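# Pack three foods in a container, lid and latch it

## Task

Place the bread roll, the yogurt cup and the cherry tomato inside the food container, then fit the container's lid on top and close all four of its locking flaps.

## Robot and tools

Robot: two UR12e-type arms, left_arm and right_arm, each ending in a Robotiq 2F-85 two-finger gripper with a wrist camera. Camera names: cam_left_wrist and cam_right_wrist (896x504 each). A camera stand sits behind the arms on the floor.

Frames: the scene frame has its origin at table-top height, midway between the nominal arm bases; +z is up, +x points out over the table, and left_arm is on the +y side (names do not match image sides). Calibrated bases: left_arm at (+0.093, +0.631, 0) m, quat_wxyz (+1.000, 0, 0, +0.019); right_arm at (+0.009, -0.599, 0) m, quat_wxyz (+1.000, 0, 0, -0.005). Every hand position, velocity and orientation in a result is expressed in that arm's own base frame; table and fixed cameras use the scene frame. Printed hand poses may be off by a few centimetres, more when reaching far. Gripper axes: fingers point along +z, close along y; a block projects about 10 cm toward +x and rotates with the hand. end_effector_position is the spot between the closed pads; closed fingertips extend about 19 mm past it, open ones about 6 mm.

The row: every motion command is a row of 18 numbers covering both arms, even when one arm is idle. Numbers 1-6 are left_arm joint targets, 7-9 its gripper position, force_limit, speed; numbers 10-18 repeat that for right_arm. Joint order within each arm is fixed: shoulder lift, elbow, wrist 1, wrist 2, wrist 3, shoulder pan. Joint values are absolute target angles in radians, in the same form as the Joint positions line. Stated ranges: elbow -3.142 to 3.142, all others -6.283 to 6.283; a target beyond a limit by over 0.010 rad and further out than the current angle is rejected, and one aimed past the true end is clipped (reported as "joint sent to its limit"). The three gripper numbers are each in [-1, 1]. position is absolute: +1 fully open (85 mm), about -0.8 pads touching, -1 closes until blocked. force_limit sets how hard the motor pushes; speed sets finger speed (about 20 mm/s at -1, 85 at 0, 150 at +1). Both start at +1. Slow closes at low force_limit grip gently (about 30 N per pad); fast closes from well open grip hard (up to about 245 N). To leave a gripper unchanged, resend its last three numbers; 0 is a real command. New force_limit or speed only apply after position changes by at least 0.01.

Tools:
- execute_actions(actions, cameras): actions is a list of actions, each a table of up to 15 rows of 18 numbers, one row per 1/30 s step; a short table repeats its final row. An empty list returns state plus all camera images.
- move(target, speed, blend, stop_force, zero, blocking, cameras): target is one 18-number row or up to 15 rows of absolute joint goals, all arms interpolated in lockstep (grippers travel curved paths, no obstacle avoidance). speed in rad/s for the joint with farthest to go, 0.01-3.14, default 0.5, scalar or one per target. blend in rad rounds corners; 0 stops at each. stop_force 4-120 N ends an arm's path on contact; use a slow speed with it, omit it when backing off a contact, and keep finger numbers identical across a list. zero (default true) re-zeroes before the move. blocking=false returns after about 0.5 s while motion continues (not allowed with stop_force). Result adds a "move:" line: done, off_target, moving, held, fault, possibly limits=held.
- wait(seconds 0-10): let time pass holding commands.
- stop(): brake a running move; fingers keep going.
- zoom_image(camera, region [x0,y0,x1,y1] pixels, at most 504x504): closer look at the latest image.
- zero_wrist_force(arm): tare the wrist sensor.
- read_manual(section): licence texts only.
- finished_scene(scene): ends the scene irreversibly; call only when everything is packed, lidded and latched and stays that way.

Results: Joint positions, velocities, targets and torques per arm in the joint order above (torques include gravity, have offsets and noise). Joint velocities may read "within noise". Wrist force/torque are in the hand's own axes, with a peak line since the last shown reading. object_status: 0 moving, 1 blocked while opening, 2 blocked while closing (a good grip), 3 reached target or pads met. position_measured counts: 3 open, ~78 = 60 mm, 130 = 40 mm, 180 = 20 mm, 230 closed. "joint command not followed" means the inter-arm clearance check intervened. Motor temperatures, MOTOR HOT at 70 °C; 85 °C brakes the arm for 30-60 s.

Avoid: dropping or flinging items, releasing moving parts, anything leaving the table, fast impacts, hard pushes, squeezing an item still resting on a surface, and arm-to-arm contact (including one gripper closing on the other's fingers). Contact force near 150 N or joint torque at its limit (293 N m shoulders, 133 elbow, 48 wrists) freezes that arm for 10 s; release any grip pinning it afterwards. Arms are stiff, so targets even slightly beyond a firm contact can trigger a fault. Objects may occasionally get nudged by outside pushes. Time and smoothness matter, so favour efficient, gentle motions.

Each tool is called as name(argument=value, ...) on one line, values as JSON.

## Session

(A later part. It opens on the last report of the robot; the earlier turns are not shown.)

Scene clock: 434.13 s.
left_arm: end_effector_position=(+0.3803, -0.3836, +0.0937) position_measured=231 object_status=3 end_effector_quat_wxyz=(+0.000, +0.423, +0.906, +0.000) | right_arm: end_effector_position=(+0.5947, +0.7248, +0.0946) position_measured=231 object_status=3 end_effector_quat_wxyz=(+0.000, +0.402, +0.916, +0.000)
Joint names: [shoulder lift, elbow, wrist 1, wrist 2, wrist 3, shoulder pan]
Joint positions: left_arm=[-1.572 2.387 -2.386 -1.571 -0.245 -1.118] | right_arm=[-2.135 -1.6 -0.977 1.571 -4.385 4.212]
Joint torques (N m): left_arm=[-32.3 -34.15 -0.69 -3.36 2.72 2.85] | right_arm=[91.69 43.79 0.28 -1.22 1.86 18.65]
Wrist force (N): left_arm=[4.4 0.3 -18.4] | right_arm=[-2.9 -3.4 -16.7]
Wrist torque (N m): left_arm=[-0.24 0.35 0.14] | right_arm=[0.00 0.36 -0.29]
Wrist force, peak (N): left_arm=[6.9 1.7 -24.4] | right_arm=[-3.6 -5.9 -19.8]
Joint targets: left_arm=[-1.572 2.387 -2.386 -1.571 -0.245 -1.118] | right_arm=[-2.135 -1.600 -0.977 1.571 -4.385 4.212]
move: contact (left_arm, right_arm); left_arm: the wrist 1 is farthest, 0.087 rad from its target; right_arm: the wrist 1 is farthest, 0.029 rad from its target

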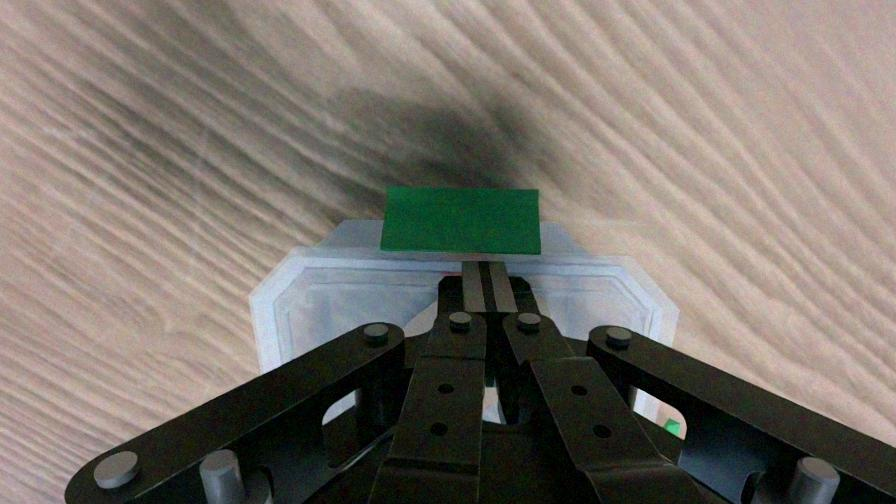

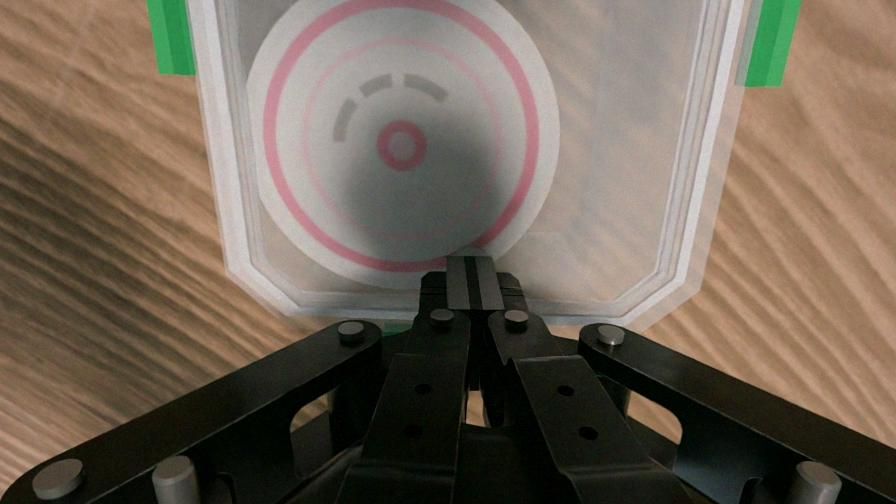

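move(target=[-1.5112,2.4132,-2.4728,-1.5708,-0.2454,-1.1181,-0.85,-0.85,0,-2.153,-1.6118,-0.9476,1.571,-4.3847,4.2121,-0.85,-0.85,0], speed=0.01, stop_force=25, cameras=["cam_right_wrist"])

zoom_image(camera="cam_right_wrist", region=[180, 150, 440, 350])

zoom_image(camera="cam_right_wrist", region=[530, 150, 790, 350])

Scene clock: 435.70 s.
left_arm: end_effector_position=(+0.3803, -0.3838, +0.0930) position_measured=231 object_status=3 end_effector_quat_wxyz=(+0.000, +0.423, +0.906, +0.000) | right_arm: end_effector_position=(+0.5947, +0.7249, +0.0936) position_measured=231 object_status=3 end_effector_quat_wxyz=(+0.000, +0.402, +0.916, +0.000)
Joint names: [shoulder lift, elbow, wrist 1, wrist 2, wrist 3, shoulder pan]
Joint positions: left_arm=[-1.571 2.387 -2.388 -1.571 -0.245 -1.118] | right_arm=[-2.136 -1.601 -0.975 1.571 -4.385 4.212]
Joint torques (N m): left_arm=[-19.76 -28.09 1.64 -1.9 2.53 1.94] | right_arm=[63.97 25.14 -0.04 -0.74 1.43 18.75]
Wrist force (N): left_arm=[12.9 0.8 -45.8] | right_arm=[-7.9 -11.8 -44.2]
Wrist torque (N m): left_arm=[-0.26 0.55 0.14] | right_arm=[0.32 0.05 -0.24]
Wrist force, peak (N): left_arm=[16.5 2.7 -50.5] | right_arm=[-7.7 -12.1 -44.6]
Joint targets: left_arm=[-1.571 2.387 -2.388 -1.571 -0.245 -1.118] | right_arm=[-2.136 -1.601 -0.975 1.571 -4.385 4.212]
move: contact (left_arm, right_arm); left_arm: the wrist 1 is farthest, 0.085 rad from its target; right_arm: the wrist 1 is farthest, 0.027 rad from its target
Images, in order (width x height): cam_right_wrist 896x504.

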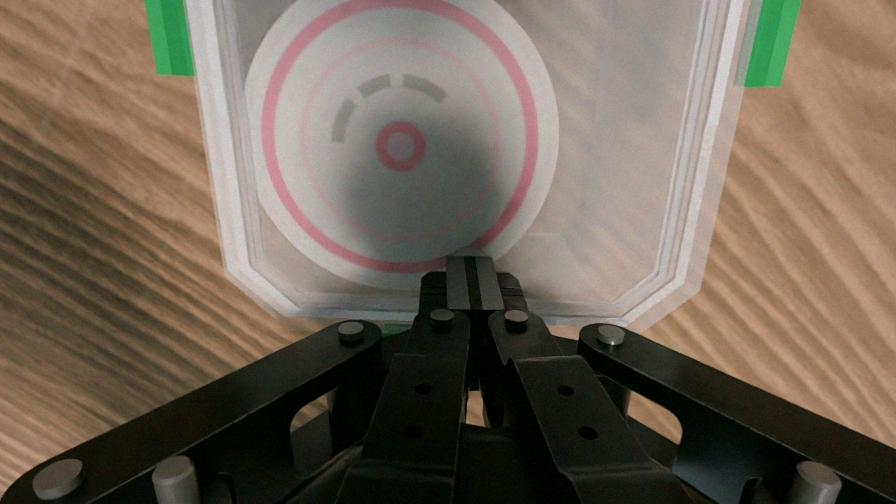

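Scaled by 1.938 from the camera's 896x504 image, which has a finer 1280x720 frame.

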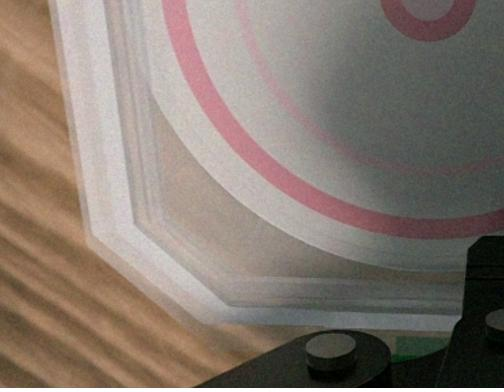

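Scaled by 1.938 from the camera's 896x504 image, which has a finer 1280x720 frame.

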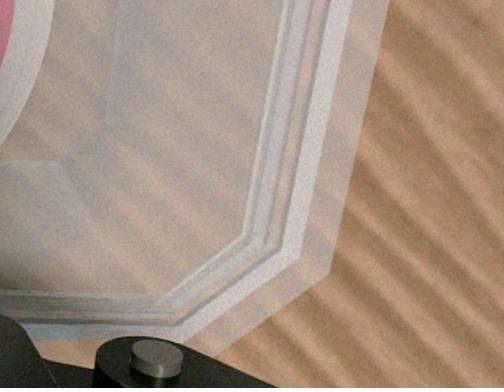

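move(target=[[-1.7983,2.338,-2.1105,-1.5708,-0.2642,-1.1369,-0.85,-0.85,0,-2.0427,-1.5373,-1.1324,1.571,-4.4279,4.1689,-0.85,-0.85,0],[-1.7983,2.338,-2.1105,-1.5708,-0.2642,-1.1369,-0.85,-0.85,0,-1.6001,-1.9162,-1.1961,1.571,-3.0,4.31,-0.85,-0.85,0],[-1.7983,2.338,-2.1105,-1.5708,-0.2642,-1.1369,-0.85,-0.85,0,-2.126,-2.689,1.488,1.571,-3.135,4.304,-0.85,-0.85,0],[-1.7983,2.338,-2.1105,-1.5708,-0.2642,-1.1369,-0.85,-0.85,0,-2.3037,-2.4303,1.4066,1.571,-3.1416,4.3359,-0.85,-0.85,0]], speed=[0.3,1.2,1.2,0.4], cameras=["all"])

zoom_image(camera="cam_right_wrist", region=[280, 100, 640, 300])

Scene clock: 443.80 s.
left_arm: end_effector_position=(+0.3564, -0.3550, +0.2000) position_measured=231 object_status=3 end_effector_quat_wxyz=(+0.000, +0.423, +0.906, +0.000) | right_arm: end_effector_position=(+0.4188, +0.5857, +0.1300) position_measured=231 object_status=3 end_effector_quat_wxyz=(-0.359, +0.636, +0.433, +0.528)
Joint names: [shoulder lift, elbow, wrist 1, wrist 2, wrist 3, shoulder pan]
Joint positions: left_arm=[-1.798 2.338 -2.11 -1.571 -0.264 -1.137] | right_arm=[-2.304 -2.43 1.407 1.571 -3.142 4.336]
Joint torques (N m): left_arm=[-27.84 -49.21 -0.16 3.21 -2.92 -14.18] | right_arm=[55.92 12.74 1.33 1.41 -2.71 16.8]
Wrist force (N): left_arm=[0.1 -0.2 0.6] | right_arm=[-1.0 -0.7 2.0]
Wrist torque (N m): left_arm=[-0.15 0.32 0.30] | right_arm=[-0.02 0.00 0.04]
Wrist force, peak (N): left_arm=[13.3 1.1 -45.8] | right_arm=[-7.6 -11.6 -44.1]
Joint targets: left_arm=[-1.798 2.338 -2.111 -1.571 -0.264 -1.137] | right_arm=[-2.304 -2.430 1.407 1.571 -3.142 4.336]
move: done

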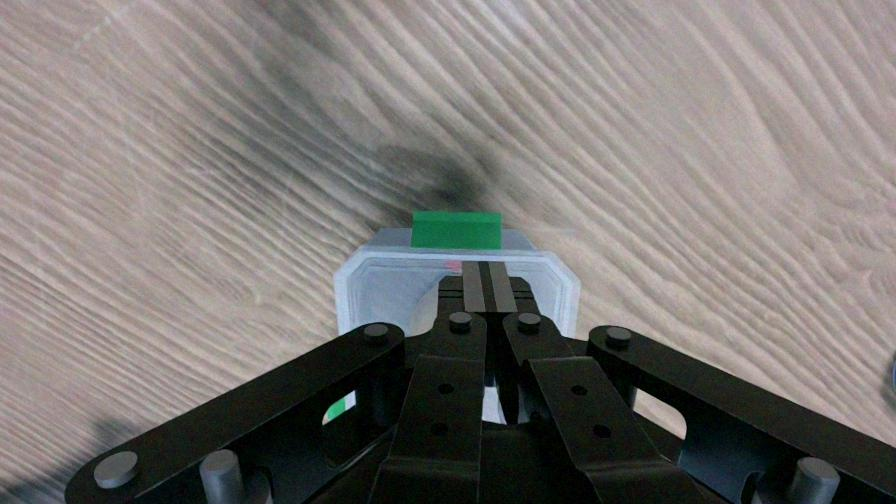

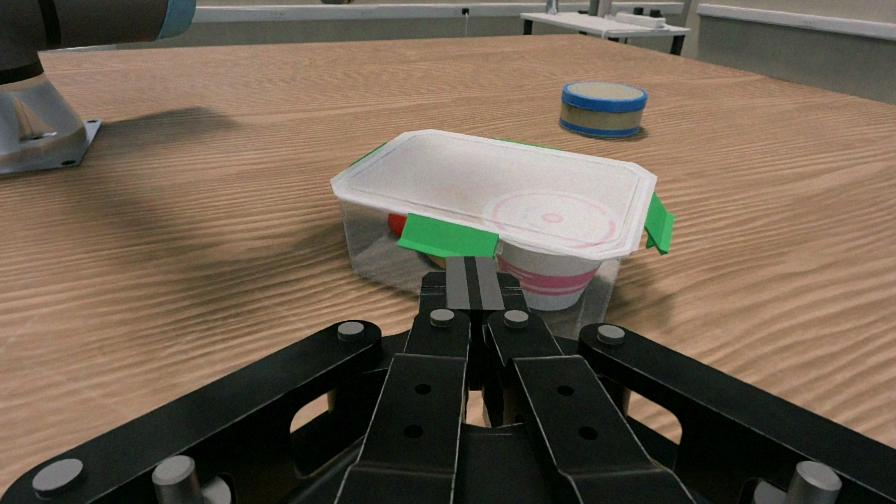

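Scaled by 1.400 from the camera's 896x504 image, which has a finer 1280x720 frame.

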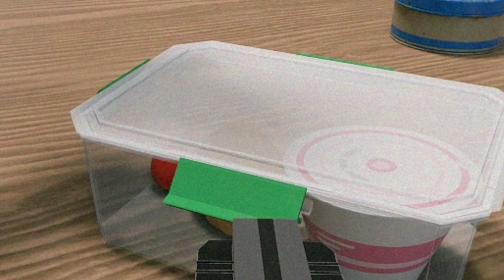

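zoom_image(camera="cam_right_wrist", region=[320, 160, 460, 240])

zoom_image(camera="cam_right_wrist", region=[480, 190, 680, 290])

Scaled by 3.600 from the camera's 896x504 image, which has a finer 1280x720 frame.

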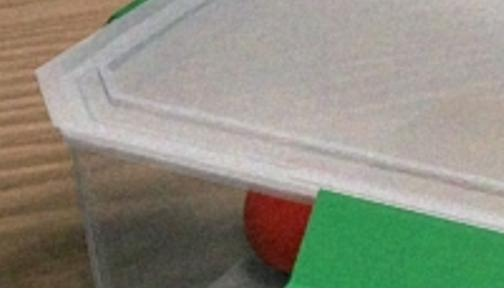

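Scaled by 2.520 from the camera's 896x504 image, which has a finer 1280x720 frame.

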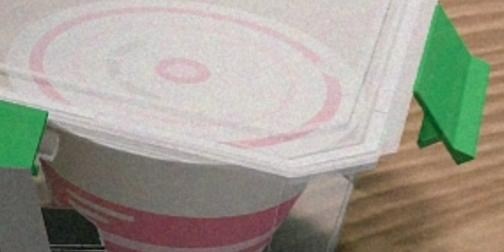

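move(target=[[-1.5263,2.0973,-2.1418,-1.5708,1.5241,-0.9193,-0.85,-0.85,0,-2.126,-2.689,1.488,1.571,-3.135,4.304,-0.85,-0.85,0],[-1.5263,2.0973,-2.1418,-1.5708,1.5241,-0.9193,-0.85,-0.85,0,-1.6001,-1.9162,-1.1961,1.571,-2.9,4.31,-0.85,-0.85,0],[-1.5263,2.0973,-2.1418,-1.5708,1.5241,-0.9193,-0.85,-0.85,0,-1.9316,-1.702,-1.0788,1.571,-2.6696,4.3564,-0.85,-0.85,0],[-1.3734,2.198,-2.3954,-1.5708,1.5241,-0.9193,-0.85,-0.85,0,-2.0276,-1.7788,-0.906,1.571,-2.6696,4.3564,-0.85,-0.85,0]], speed=[1.0,1.2,0.6,0.2])

move(target=[-1.3536,2.219,-2.4362,-1.5708,1.4815,-0.9619,-0.85,-0.85,0,-2.0744,-1.7427,-0.8953,1.571,-2.6843,4.3417,-0.85,-0.85,0], speed=0.02, stop_force=30)

move(target=[-1.3536,2.219,-2.4362,-1.5708,1.4815,-0.9619,-0.85,-0.85,0,-2.0744,-1.7427,-0.8953,1.571,-2.6843,4.3417,-0.85,-0.85,0], speed=0.01, stop_force=30, cameras=["all"])

zoom_image(camera="cam_right_wrist", region=[340, 200, 640, 320])

Scene clock: 452.63 s.
left_arm: end_effector_position=(+0.5193, -0.3938, +0.0780) position_measured=231 object_status=3 end_effector_quat_wxyz=(+0.000, +0.940, +0.342, +0.000) | right_arm: end_effector_position=(+0.4559, +0.7266, +0.0941) position_measured=231 object_status=3 end_effector_quat_wxyz=(+0.000, +0.932, +0.363, +0.000)
Joint names: [shoulder lift, elbow, wrist 1, wrist 2, wrist 3, shoulder pan]
Joint positions: left_arm=[-1.374 2.198 -2.395 -1.571 1.524 -0.919] | right_arm=[-2.028 -1.779 -0.906 1.571 -2.67 4.356]
Joint torques (N m): left_arm=[-31.27 -27.94 -7.35 2.35 3.28 11.66] | right_arm=[76.53 32.59 7.51 0.58 2.17 17.41]
Wrist force (N): left_arm=[0.4 -0.4 0.0] | right_arm=[-1.7 -0.2 1.5]
Wrist torque (N m): left_arm=[-0.14 0.27 0.17] | right_arm=[0.14 0.40 -0.34]
Wrist force, peak (N): left_arm=[0.2 -0.5 -1.8] | right_arm=[-4.4 0.9 -0.8]
Joint targets: left_arm=[-1.373 2.198 -2.395 -1.571 1.524 -0.919] | right_arm=[-2.028 -1.779 -0.906 1.571 -2.670 4.356]
move: done

Scene clock: 455.37 s.
left_arm: end_effector_position=(+0.5062, -0.4051, +0.0662) position_measured=231 object_status=3 end_effector_quat_wxyz=(+0.000, +0.940, +0.342, +0.000) | right_arm: end_effector_position=(+0.4676, +0.7352, +0.0827) position_measured=231 object_status=3 end_effector_quat_wxyz=(+0.000, +0.932, +0.363, +0.000)
Joint names: [shoulder lift, elbow, wrist 1, wrist 2, wrist 3, shoulder pan]
Joint positions: left_arm=[-1.361 2.212 -2.422 -1.57 1.496 -0.947] | right_arm=[-2.057 -1.756 -0.899 1.571 -2.679 4.347]
Joint torques (N m): left_arm=[-52.45 -39.56 -0.1 -11.84 3.03 -4.61] | right_arm=[92.23 44.69 10.04 -6.06 1.98 14.16]
Wrist force (N): left_arm=[29.2 0.8 -6.5] | right_arm=[-28.5 -1.3 -6.4]
Wrist torque (N m): left_arm=[-0.10 0.66 0.21] | right_arm=[0.16 -0.24 -0.23]
Wrist force, peak (N): left_arm=[39.0 -0.1 -11.7] | right_arm=[-42.4 -0.9 -21.4]
Joint targets: left_arm=[-1.361 2.212 -2.422 -1.570 1.496 -0.947] | right_arm=[-2.057 -1.756 -0.899 1.571 -2.679 4.347]
move: contact (left_arm, right_arm); left_arm: the shoulder pan is farthest, 0.015 rad from its target; right_arm: the shoulder lift is farthest, 0.017 rad from its target

Scene clock: 456.77 s.
left_arm: end_effector_position=(+0.5054, -0.4058, +0.0655) position_measured=231 object_status=3 end_effector_quat_wxyz=(+0.000, +0.940, +0.342, +0.000) | right_arm: end_effector_position=(+0.4678, +0.7354, +0.0823) position_measured=231 object_status=3 end_effector_quat_wxyz=(+0.000, +0.932, +0.363, +0.000)
Joint names: [shoulder lift, elbow, wrist 1, wrist 2, wrist 3, shoulder pan]
Joint positions: left_arm=[-1.36 2.213 -2.424 -1.57 1.494 -0.949] | right_arm=[-2.058 -1.755 -0.899 1.571 -2.679 4.347]
Joint torques (N m): left_arm=[-47.03 -35.72 0.39 -19.42 3.18 -21.74] | right_arm=[78.7 48.41 16.39 -6.14 1.91 7.29]
Wrist force (N): left_arm=[56.0 -0.6 -16.6] | right_arm=[-53.6 0.2 -27.5]
Wrist torque (N m): left_arm=[-0.15 0.92 0.28] | right_arm=[0.15 -0.65 -0.21]
Wrist force, peak (N): left_arm=[62.0 -0.7 -19.8] | right_arm=[-60.9 0.2 -33.9]
Joint targets: left_arm=[-1.360 2.213 -2.424 -1.570 1.494 -0.949] | right_arm=[-2.058 -1.755 -0.899 1.571 -2.679 4.347]
move: contact (left_arm, right_arm); left_arm: the shoulder pan is farthest, 0.013 rad from its target; right_arm: the shoulder lift is farthest, 0.016 rad from its target

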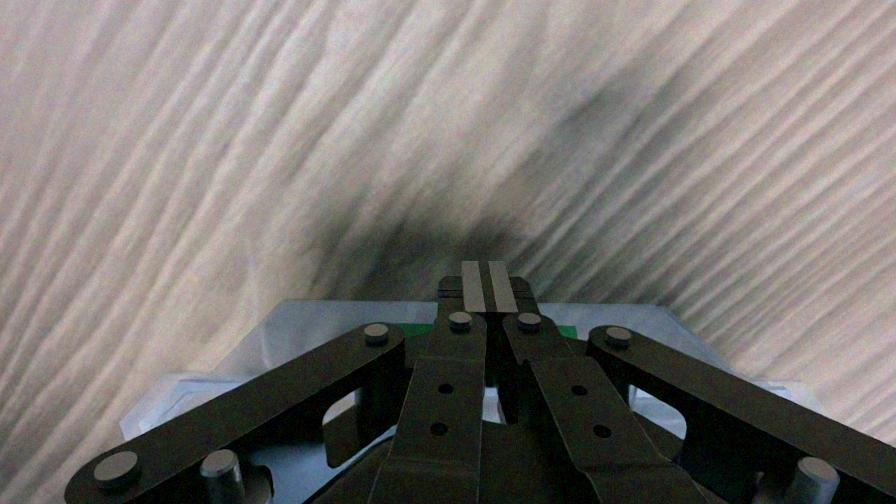

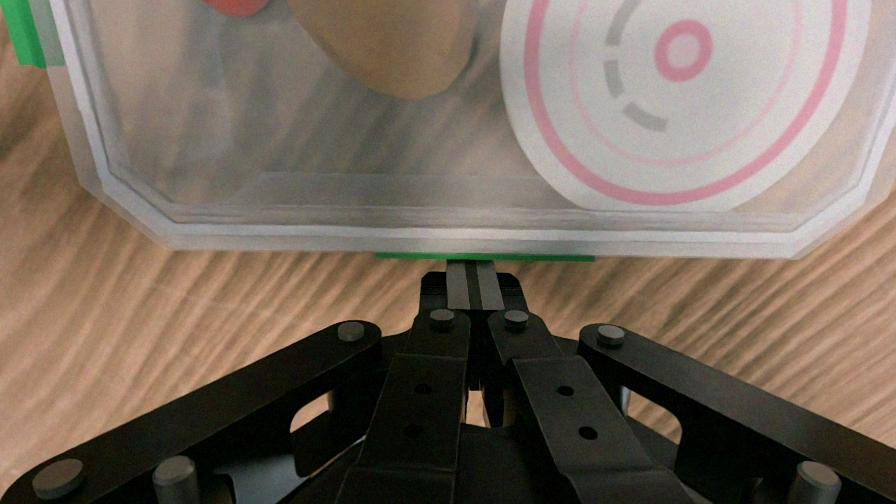

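Scaled by 1.680 from the camera's 896x504 image, which has a finer 1280x720 frame.

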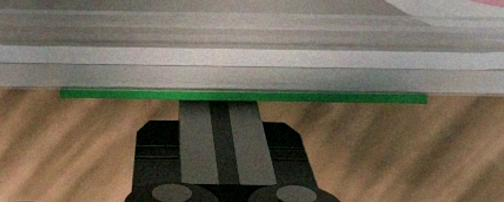

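move(target=[-1.3536,2.219,-2.4362,-1.5708,1.4815,-0.9619,-0.85,-0.85,0,-2.0744,-1.7427,-0.8953,1.571,-2.6843,4.3417,-0.85,-0.85,0], speed=0.01, stop_force=25)

move(target=[[-1.3734,2.198,-2.3954,-1.5708,1.5241,-0.9193,-0.85,-0.85,0,-2.0276,-1.7788,-0.906,1.571,-2.6696,4.3564,-0.85,-0.85,0]], speed=0.1, cameras=["all"])

Scene clock: 458.37 s.
left_arm: end_effector_position=(+0.5047, -0.4064, +0.0649) position_measured=231 object_status=3 end_effector_quat_wxyz=(+0.000, +0.940, +0.342, +0.000) | right_arm: end_effector_position=(+0.4680, +0.7357, +0.0818) position_measured=231 object_status=3 end_effector_quat_wxyz=(+0.000, +0.932, +0.363, +0.000)
Joint names: [shoulder lift, elbow, wrist 1, wrist 2, wrist 3, shoulder pan]
Joint positions: left_arm=[-1.359 2.213 -2.425 -1.57 1.493 -0.95] | right_arm=[-2.059 -1.755 -0.899 1.571 -2.679 4.347]
Joint torques (N m): left_arm=[-44.55 -33.54 1.15 -21.63 2.62 -37.77] | right_arm=[71.83 56.94 22.13 -12.45 1.89 2.83]
Wrist force (N): left_arm=[76.9 -0.1 -21.2] | right_arm=[-82.2 1.2 -38.4]
Wrist torque (N m): left_arm=[-0.08 1.14 0.28] | right_arm=[0.14 -1.18 -0.19]
Wrist force, peak (N): left_arm=[85.1 -0.4 -26.4] | right_arm=[-90.2 1.9 -46.3]
Joint targets: left_arm=[-1.359 2.213 -2.425 -1.570 1.493 -0.950] | right_arm=[-2.059 -1.755 -0.899 1.571 -2.679 4.347]
move: contact (left_arm, right_arm); left_arm: the shoulder pan is farthest, 0.012 rad from its target; right_arm: the shoulder lift is farthest, 0.015 rad from its target

Scene clock: 459.20 s.
left_arm: end_effector_position=(+0.5192, -0.3938, +0.0778) position_measured=231 object_status=3 end_effector_quat_wxyz=(+0.000, +0.940, +0.342, +0.000) | right_arm: end_effector_position=(+0.4560, +0.7266, +0.0940) position_measured=231 object_status=3 end_effector_quat_wxyz=(+0.000, +0.932, +0.363, +0.000)
Joint names: [shoulder lift, elbow, wrist 1, wrist 2, wrist 3, shoulder pan]
Joint positions: left_arm=[-1.373 2.198 -2.396 -1.571 1.524 -0.919] | right_arm=[-2.028 -1.779 -0.906 1.571 -2.67 4.356]
Joint torques (N m): left_arm=[-57.16 -41.26 -0.75 3.43 2.74 15.46] | right_arm=[92.51 31.33 1.97 1.82 1.77 20.42]
Wrist force (N): left_arm=[0.3 -0.5 -0.1] | right_arm=[-0.1 0.4 -0.6]
Wrist torque (N m): left_arm=[-0.14 0.28 0.17] | right_arm=[0.25 0.15 -0.35]
Wrist force, peak (N): left_arm=[76.7 -0.3 -22.3] | right_arm=[-82.8 1.3 -39.7]
Joint targets: left_arm=[-1.373 2.198 -2.395 -1.571 1.524 -0.919] | right_arm=[-2.028 -1.779 -0.906 1.571 -2.670 4.356]
move: done

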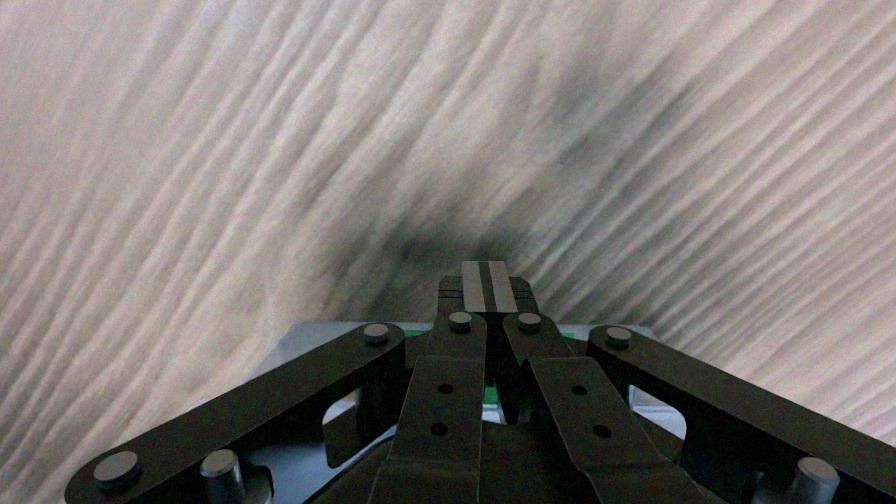

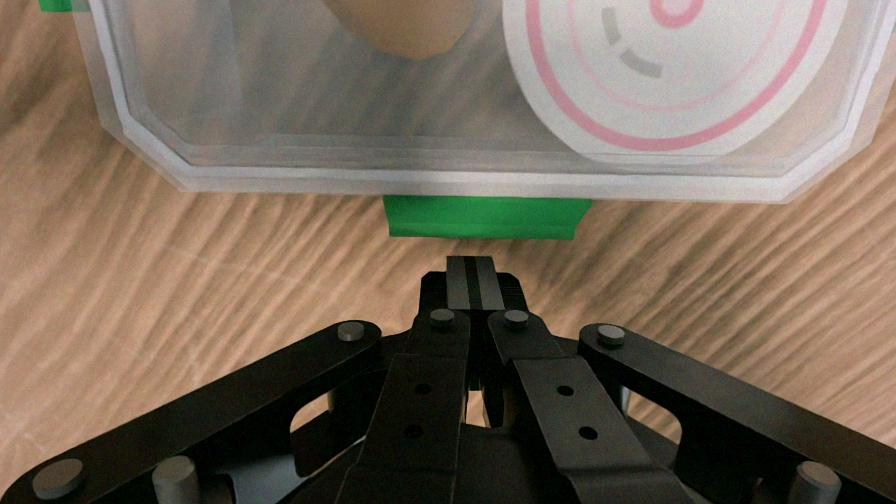

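move(target=[[-1.3554,2.2054,-2.4208,-1.5708,1.5241,-0.9193,-0.85,-0.85,0,-2.0573,-1.7938,-0.8613,1.571,-2.6696,4.3564,-0.85,-0.85,0],[-1.346,2.2218,-2.4466,-1.5708,1.4815,-0.9619,-0.85,-0.85,0,-2.0967,-1.753,-0.8627,1.571,-2.6843,4.3417,-0.85,-0.85,0]], speed=[0.1,0.02], stop_force=30, cameras=["all"])

zoom_image(camera="cam_right_wrist", region=[340, 200, 640, 320])

Scene clock: 462.97 s.
left_arm: end_effector_position=(+0.5065, -0.4048, +0.0590) position_measured=231 object_status=3 end_effector_quat_wxyz=(+0.000, +0.940, +0.342, +0.000) | right_arm: end_effector_position=(+0.4678, +0.7353, +0.0589) position_measured=231 object_status=3 end_effector_quat_wxyz=(+0.000, +0.932, +0.363, +0.000)
Joint names: [shoulder lift, elbow, wrist 1, wrist 2, wrist 3, shoulder pan]
Joint positions: left_arm=[-1.349 2.216 -2.437 -1.571 1.497 -0.946] | right_arm=[-2.083 -1.767 -0.862 1.571 -2.679 4.347]
Joint torques (N m): left_arm=[-53.29 -37.62 0.1 -8.7 2.81 -5.03] | right_arm=[98.27 45.94 14.71 -3.64 1.58 13.24]
Wrist force (N): left_arm=[29.3 0.2 -6.7] | right_arm=[-26.0 -0.3 -2.4]
Wrist torque (N m): left_arm=[-0.09 0.43 0.20] | right_arm=[0.28 -0.28 -0.24]
Wrist force, peak (N): left_arm=[40.5 -0.7 -10.6] | right_arm=[-37.7 -1.0 -11.5]
Joint targets: left_arm=[-1.349 2.216 -2.437 -1.571 1.497 -0.946] | right_arm=[-2.083 -1.767 -0.862 1.571 -2.679 4.347]
move: contact (left_arm, right_arm); path passed 1 of 2 targets; left_arm: the shoulder pan is farthest, 0.016 rad from its target; right_arm: the shoulder lift is farthest, 0.014 rad from its target

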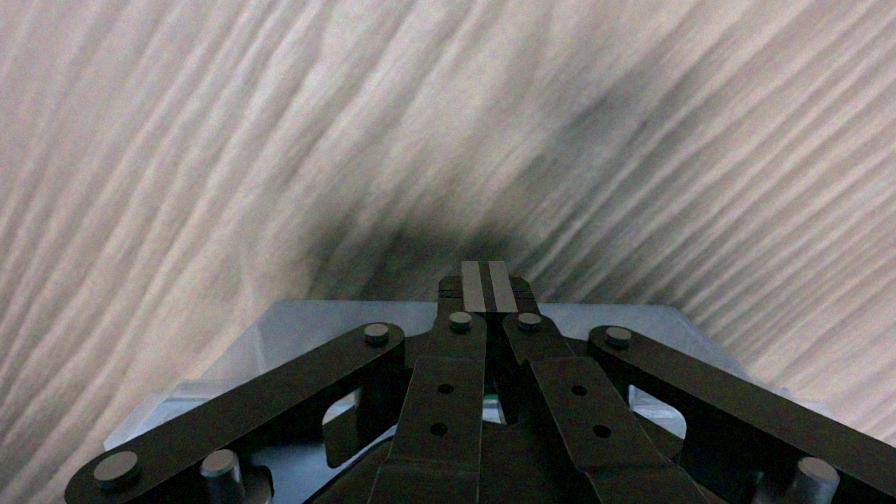

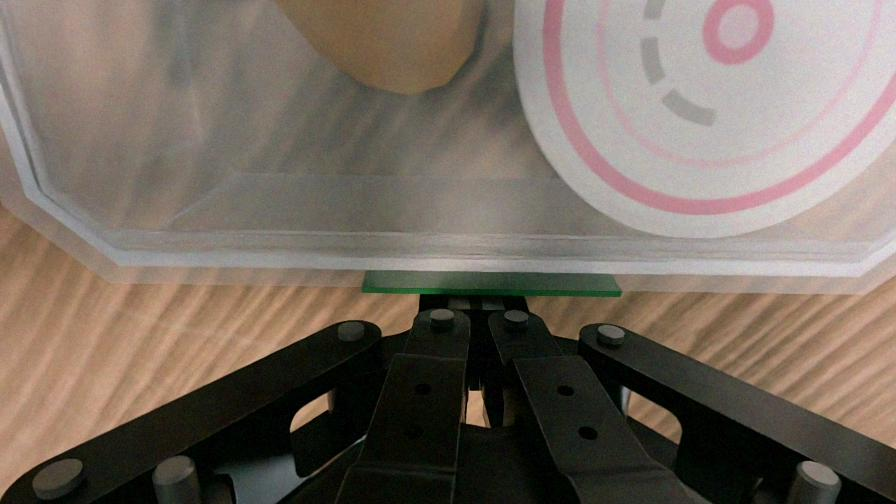

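Scaled by 1.680 from the camera's 896x504 image, which has a finer 1280x720 frame.

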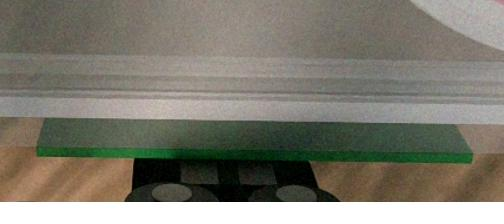

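move(target=[-1.346,2.2218,-2.4466,-1.5708,1.4815,-0.9619,-0.85,-0.85,0,-2.0967,-1.753,-0.8627,1.571,-2.6843,4.3417,-0.85,-0.85,0], speed=0.01, stop_force=40, cameras=["all"])

zoom_image(camera="cam_right_wrist", region=[340, 200, 640, 320])

move(target=[[-1.3554,2.2054,-2.4208,-1.5708,1.5241,-0.9193,-0.85,-0.85,0,-2.0573,-1.7938,-0.8613,1.571,-2.6696,4.3564,-0.85,-0.85,0]], speed=0.1, cameras=["all"])

Scene clock: 464.60 s.
left_arm: end_effector_position=(+0.5056, -0.4056, +0.0586) position_measured=231 object_status=3 end_effector_quat_wxyz=(+0.000, +0.940, +0.342, +0.000) | right_arm: end_effector_position=(+0.4685, +0.7359, +0.0583) position_measured=231 object_status=3 end_effector_quat_wxyz=(+0.000, +0.932, +0.363, +0.000)
Joint names: [shoulder lift, elbow, wrist 1, wrist 2, wrist 3, shoulder pan]
Joint positions: left_arm=[-1.349 2.217 -2.438 -1.57 1.495 -0.948] | right_arm=[-2.085 -1.766 -0.862 1.571 -2.68 4.346]
Joint torques (N m): left_arm=[-47.58 -36.4 0.05 -22.02 3.08 -27.82] | right_arm=[95.17 59.9 22.58 -9.6 1.07 5.22]
Wrist force (N): left_arm=[67.4 -1.2 -16.8] | right_arm=[-60.0 -1.1 -12.3]
Wrist torque (N m): left_arm=[-0.07 0.56 0.28] | right_arm=[0.24 -0.64 -0.23]
Wrist force, peak (N): left_arm=[74.6 -2.6 -20.6] | right_arm=[-67.5 -1.4 -21.9]
Joint targets: left_arm=[-1.349 2.217 -2.438 -1.570 1.495 -0.948] | right_arm=[-2.085 -1.766 -0.862 1.571 -2.680 4.346]
move: contact (left_arm, right_arm); left_arm: the shoulder pan is farthest, 0.014 rad from its target; right_arm: the elbow is farthest, 0.013 rad from its target

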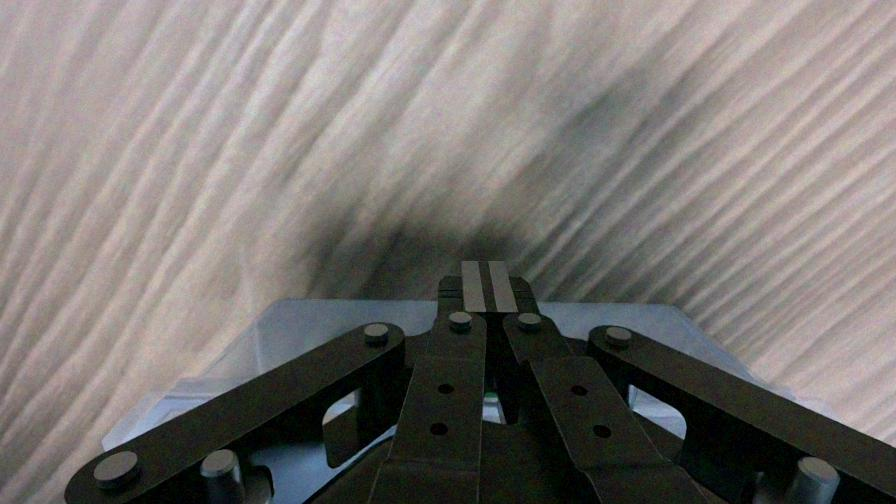

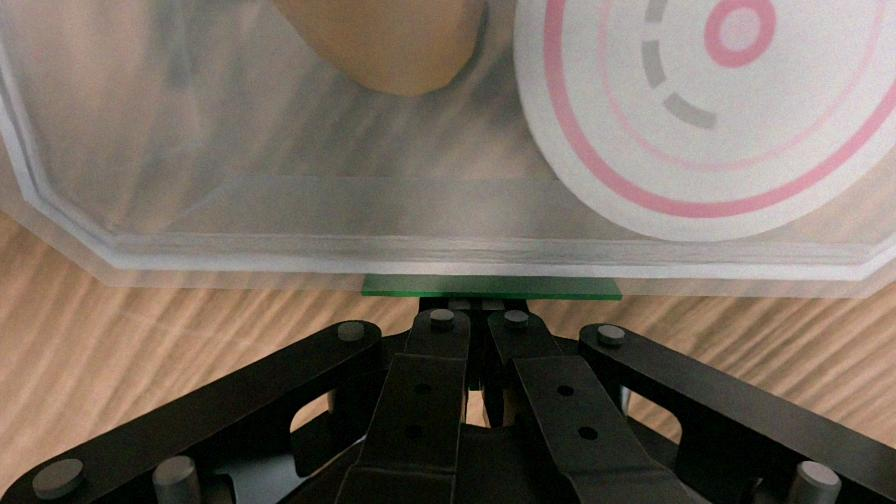

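Scaled by 1.680 from the camera's 896x504 image, which has a finer 1280x720 frame.

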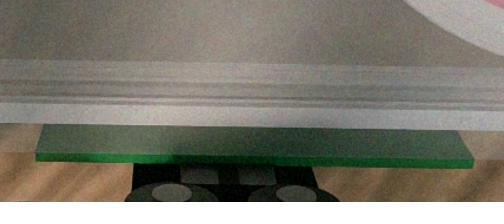

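Scene clock: 465.43 s.
left_arm: end_effector_position=(+0.5192, -0.3938, +0.0659) position_measured=231 object_status=3 end_effector_quat_wxyz=(+0.000, +0.940, +0.342, +0.000) | right_arm: end_effector_position=(+0.4560, +0.7266, +0.0660) position_measured=231 object_status=3 end_effector_quat_wxyz=(+0.000, +0.932, +0.363, +0.000)
Joint names: [shoulder lift, elbow, wrist 1, wrist 2, wrist 3, shoulder pan]
Joint positions: left_arm=[-1.355 2.205 -2.421 -1.571 1.524 -0.919] | right_arm=[-2.057 -1.794 -0.861 1.571 -2.67 4.356]
Joint torques (N m): left_arm=[-59.08 -41.58 -0.33 3.33 2.99 18.16] | right_arm=[93.62 30.41 7.75 1.9 1.87 14.38]
Wrist force (N): left_arm=[0.6 -0.2 -0.2] | right_arm=[-1.6 0.1 -1.2]
Wrist torque (N m): left_arm=[-0.08 0.23 0.16] | right_arm=[0.18 0.37 -0.36]
Wrist force, peak (N): left_arm=[67.4 -1.4 -18.3] | right_arm=[-59.9 -0.9 -14.2]
Joint targets: left_arm=[-1.355 2.205 -2.421 -1.571 1.524 -0.919] | right_arm=[-2.057 -1.794 -0.861 1.571 -2.670 4.356]
move: done

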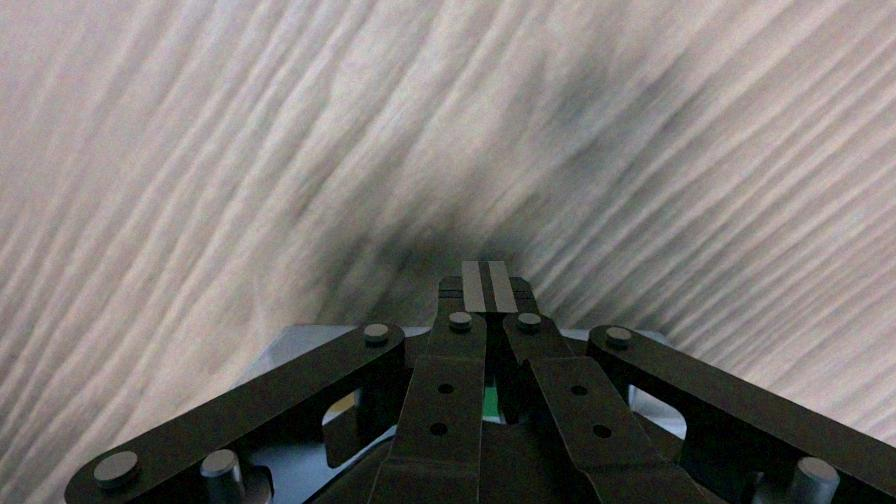

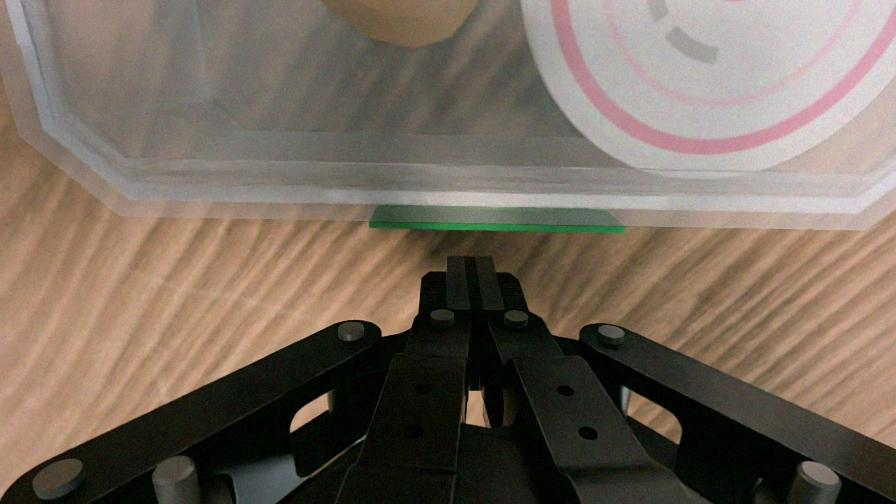

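move(target=[-1.5263,2.0973,-2.1418,-1.5708,1.5241,-0.9193,-0.85,-0.85,0,-2.0573,-1.7938,-0.8613,1.571,-2.6696,4.3564,-0.85,-0.85,0], speed=0.5, cameras=["cam_left_wrist"])

zoom_image(camera="cam_left_wrist", region=[300, 180, 660, 380])

Scene clock: 466.73 s.
left_arm: end_effector_position=(+0.5193, -0.3938, +0.1999) position_measured=231 object_status=3 end_effector_quat_wxyz=(+0.000, +0.940, +0.342, +0.000) | right_arm: end_effector_position=(+0.4559, +0.7266, +0.0660) position_measured=231 object_status=3 end_effector_quat_wxyz=(+0.000, +0.932, +0.363, +0.000)
Joint names: [shoulder lift, elbow, wrist 1, wrist 2, wrist 3, shoulder pan]
Joint positions: left_arm=[-1.526 2.097 -2.142 -1.571 1.524 -0.919] | right_arm=[-2.057 -1.794 -0.861 1.571 -2.67 4.356]
Joint torques (N m): left_arm=[-49.53 -47.95 -0.7 2.91 2.75 9.75] | right_arm=[98.08 30.04 7.68 1.9 2.06 17.67]
Wrist force (N): left_arm=[0.3 -0.2 0.0] | right_arm=[-1.5 0.4 -1.6]
Wrist torque (N m): left_arm=[-0.11 0.27 0.17] | right_arm=[0.24 0.37 -0.36]
Wrist force, peak (N): left_arm=[0.4 0.0 -2.6] | right_arm=[-1.8 0.1 -1.8]
Joint targets: left_arm=[-1.526 2.097 -2.142 -1.571 1.524 -0.919] | right_arm=[-2.057 -1.794 -0.861 1.571 -2.670 4.356]
move: done
Images, in order (width x height): cam_left_wrist 896x504.

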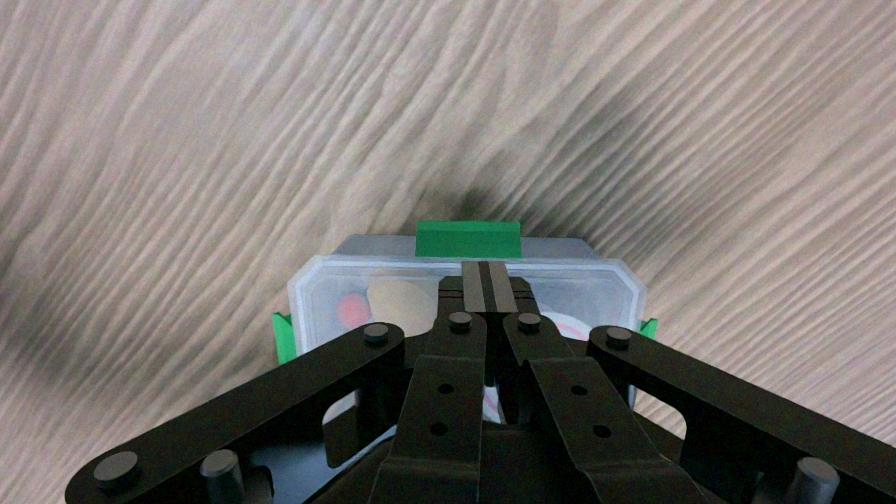

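Scaled by 1.400 from the camera's 896x504 image, which has a finer 1280x720 frame.

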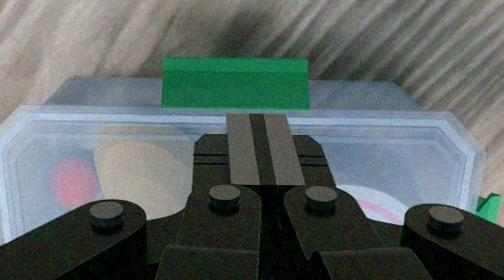

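move(target=[[-1.3401,2.2113,-2.442,-1.5708,1.5241,-0.9193,-0.85,-0.85,0,-2.083,-1.767,-0.8625,1.571,-2.679,4.347,-0.85,-0.85,0],[-1.3319,2.2275,-2.4664,-1.5708,1.4783,-0.9651,-0.85,-0.85,0,-2.0967,-1.753,-0.8627,1.571,-2.6843,4.3417,-0.85,-0.85,0]], speed=[0.2,0.02], stop_force=30)

move(target=[-1.3319,2.2275,-2.4664,-1.5708,1.4783,-0.9651,-0.85,-0.85,0,-2.0967,-1.753,-0.8627,1.571,-2.6843,4.3417,-0.85,-0.85,0], speed=0.01, stop_force=40, cameras=["all"])

move(target=[[-1.3401,2.2113,-2.442,-1.5708,1.5241,-0.9193,-0.85,-0.85,0,-2.0573,-1.7938,-0.8613,1.571,-2.6696,4.3564,-0.85,-0.85,0],[-1.5263,2.0973,-2.1418,-1.5708,1.5241,-0.9193,-0.85,-0.85,0,-1.9316,-1.702,-1.0788,1.571,-2.6696,4.3564,-0.85,-0.85,0]], speed=[0.1,0.5], cameras=["all"])

Scene clock: 470.87 s.
left_arm: end_effector_position=(+0.5122, -0.4000, +0.0526) position_measured=231 object_status=3 end_effector_quat_wxyz=(+0.000, +0.940, +0.342, +0.000) | right_arm: end_effector_position=(+0.4703, +0.7372, +0.0574) position_measured=231 object_status=3 end_effector_quat_wxyz=(+0.000, +0.932, +0.363, +0.000)
Joint names: [shoulder lift, elbow, wrist 1, wrist 2, wrist 3, shoulder pan]
Joint positions: left_arm=[-1.337 2.217 -2.45 -1.571 1.509 -0.934] | right_arm=[-2.088 -1.762 -0.863 1.571 -2.681 4.345]
Joint torques (N m): left_arm=[-61.42 -41.1 -1.35 -8.49 2.72 -0.18] | right_arm=[95.09 41.27 11.51 -3.93 0.57 10.69]
Wrist force (N): left_arm=[24.1 -0.1 0.9] | right_arm=[-25.5 -0.9 -7.9]
Wrist torque (N m): left_arm=[-0.15 0.38 0.21] | right_arm=[0.24 -0.05 -0.24]
Wrist force, peak (N): left_arm=[31.7 0.0 -4.4] | right_arm=[-31.2 -0.4 -11.8]
Joint targets: left_arm=[-1.337 2.217 -2.450 -1.571 1.509 -0.934] | right_arm=[-2.088 -1.762 -0.863 1.571 -2.681 4.345]
move: contact (left_arm, right_arm); path passed 1 of 2 targets; left_arm: the shoulder pan is farthest, 0.031 rad from its target

Scene clock: 472.97 s.
left_arm: end_effector_position=(+0.5083, -0.4032, +0.0508) position_measured=231 object_status=3 end_effector_quat_wxyz=(+0.000, +0.940, +0.342, +0.000) | right_arm: end_effector_position=(+0.4715, +0.7380, +0.0566) position_measured=231 object_status=3 end_effector_quat_wxyz=(+0.000, +0.932, +0.363, +0.000)
Joint names: [shoulder lift, elbow, wrist 1, wrist 2, wrist 3, shoulder pan]
Joint positions: left_arm=[-1.336 2.22 -2.454 -1.57 1.501 -0.943] | right_arm=[-2.091 -1.759 -0.863 1.571 -2.682 4.344]
Joint torques (N m): left_arm=[-59.78 -41.48 -0.47 -20.59 2.64 -23.45] | right_arm=[87.58 57.46 18.01 -7.67 0.04 -6.65]
Wrist force (N): left_arm=[61.5 2.4 0.5] | right_arm=[-63.5 -1.2 -21.6]
Wrist torque (N m): left_arm=[-0.13 0.63 0.25] | right_arm=[0.26 -0.57 -0.24]
Wrist force, peak (N): left_arm=[67.6 1.7 -0.5] | right_arm=[-64.7 -1.9 -21.5]
Joint targets: left_arm=[-1.336 2.220 -2.454 -1.570 1.501 -0.943] | right_arm=[-2.091 -1.759 -0.863 1.571 -2.682 4.344]
move: contact (left_arm, right_arm); left_arm: the shoulder pan is farthest, 0.023 rad from its target

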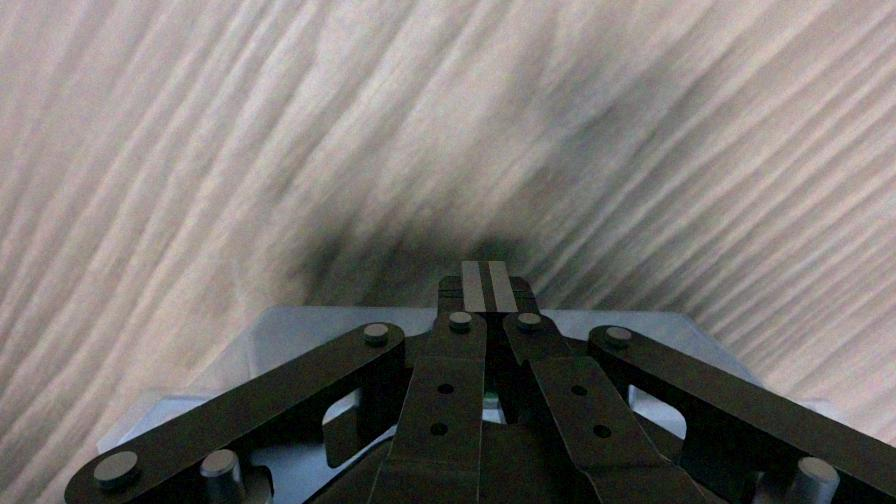

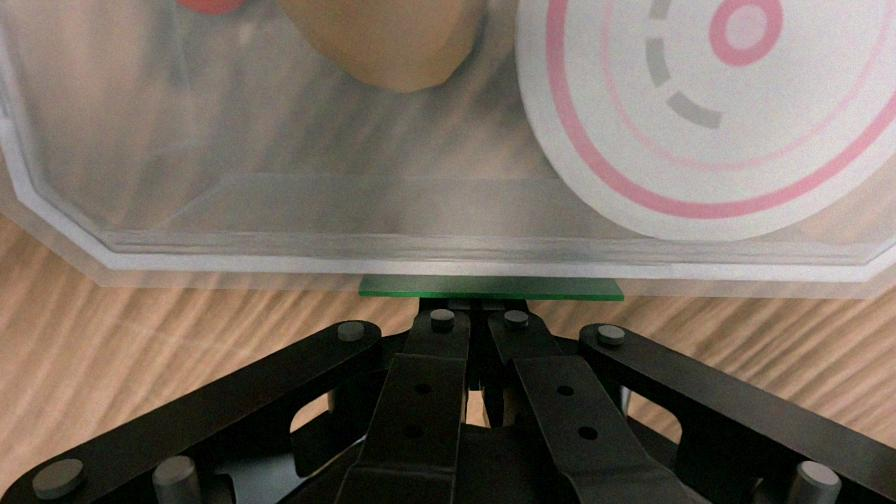

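Scene clock: 474.93 s.
left_arm: end_effector_position=(+0.5193, -0.3938, +0.1999) position_measured=231 object_status=3 end_effector_quat_wxyz=(+0.000, +0.940, +0.342, +0.000) | right_arm: end_effector_position=(+0.4559, +0.7266, +0.1999) position_measured=231 object_status=3 end_effector_quat_wxyz=(+0.000, +0.932, +0.363, +0.000)
Joint names: [shoulder lift, elbow, wrist 1, wrist 2, wrist 3, shoulder pan]
Joint positions: left_arm=[-1.526 2.097 -2.142 -1.571 1.524 -0.919] | right_arm=[-1.932 -1.702 -1.079 1.571 -2.67 4.356]
Joint torques (N m): left_arm=[-51.05 -49.15 0.2 3.19 2.87 10.94] | right_arm=[93.22 56.6 2.39 1.22 1.92 21.04]
Wrist force (N): left_arm=[0.6 -0.3 0.1] | right_arm=[-1.0 0.8 -1.5]
Wrist torque (N m): left_arm=[-0.13 0.23 0.18] | right_arm=[0.35 0.25 -0.33]
Wrist force, peak (N): left_arm=[61.7 2.7 0.8] | right_arm=[-63.4 -1.7 -20.7]
Joint targets: left_arm=[-1.526 2.097 -2.142 -1.571 1.524 -0.919] | right_arm=[-1.932 -1.702 -1.079 1.571 -2.670 4.356]
move: done

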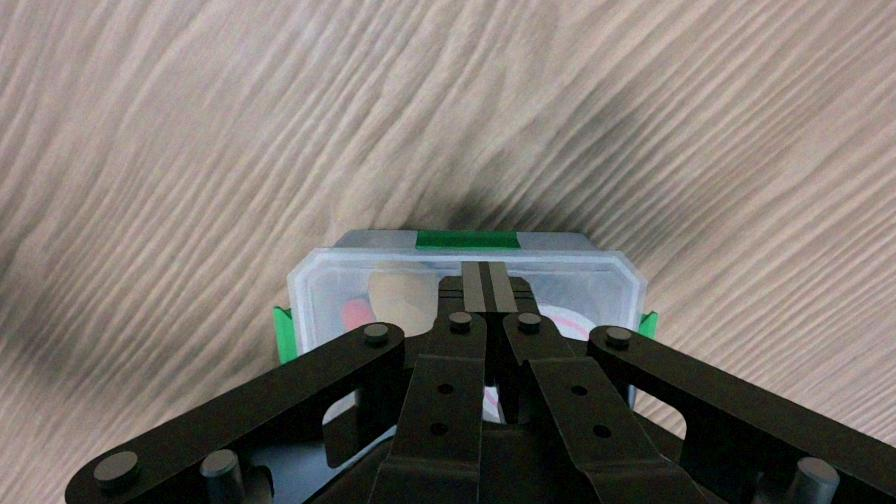

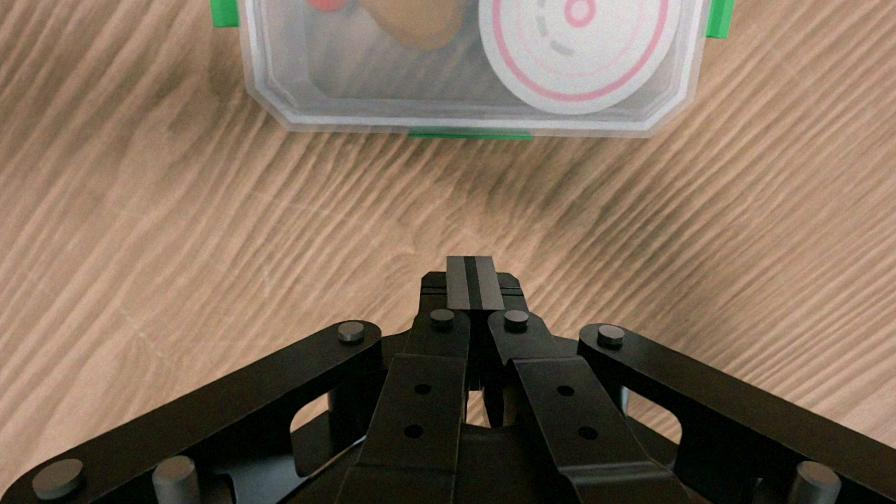

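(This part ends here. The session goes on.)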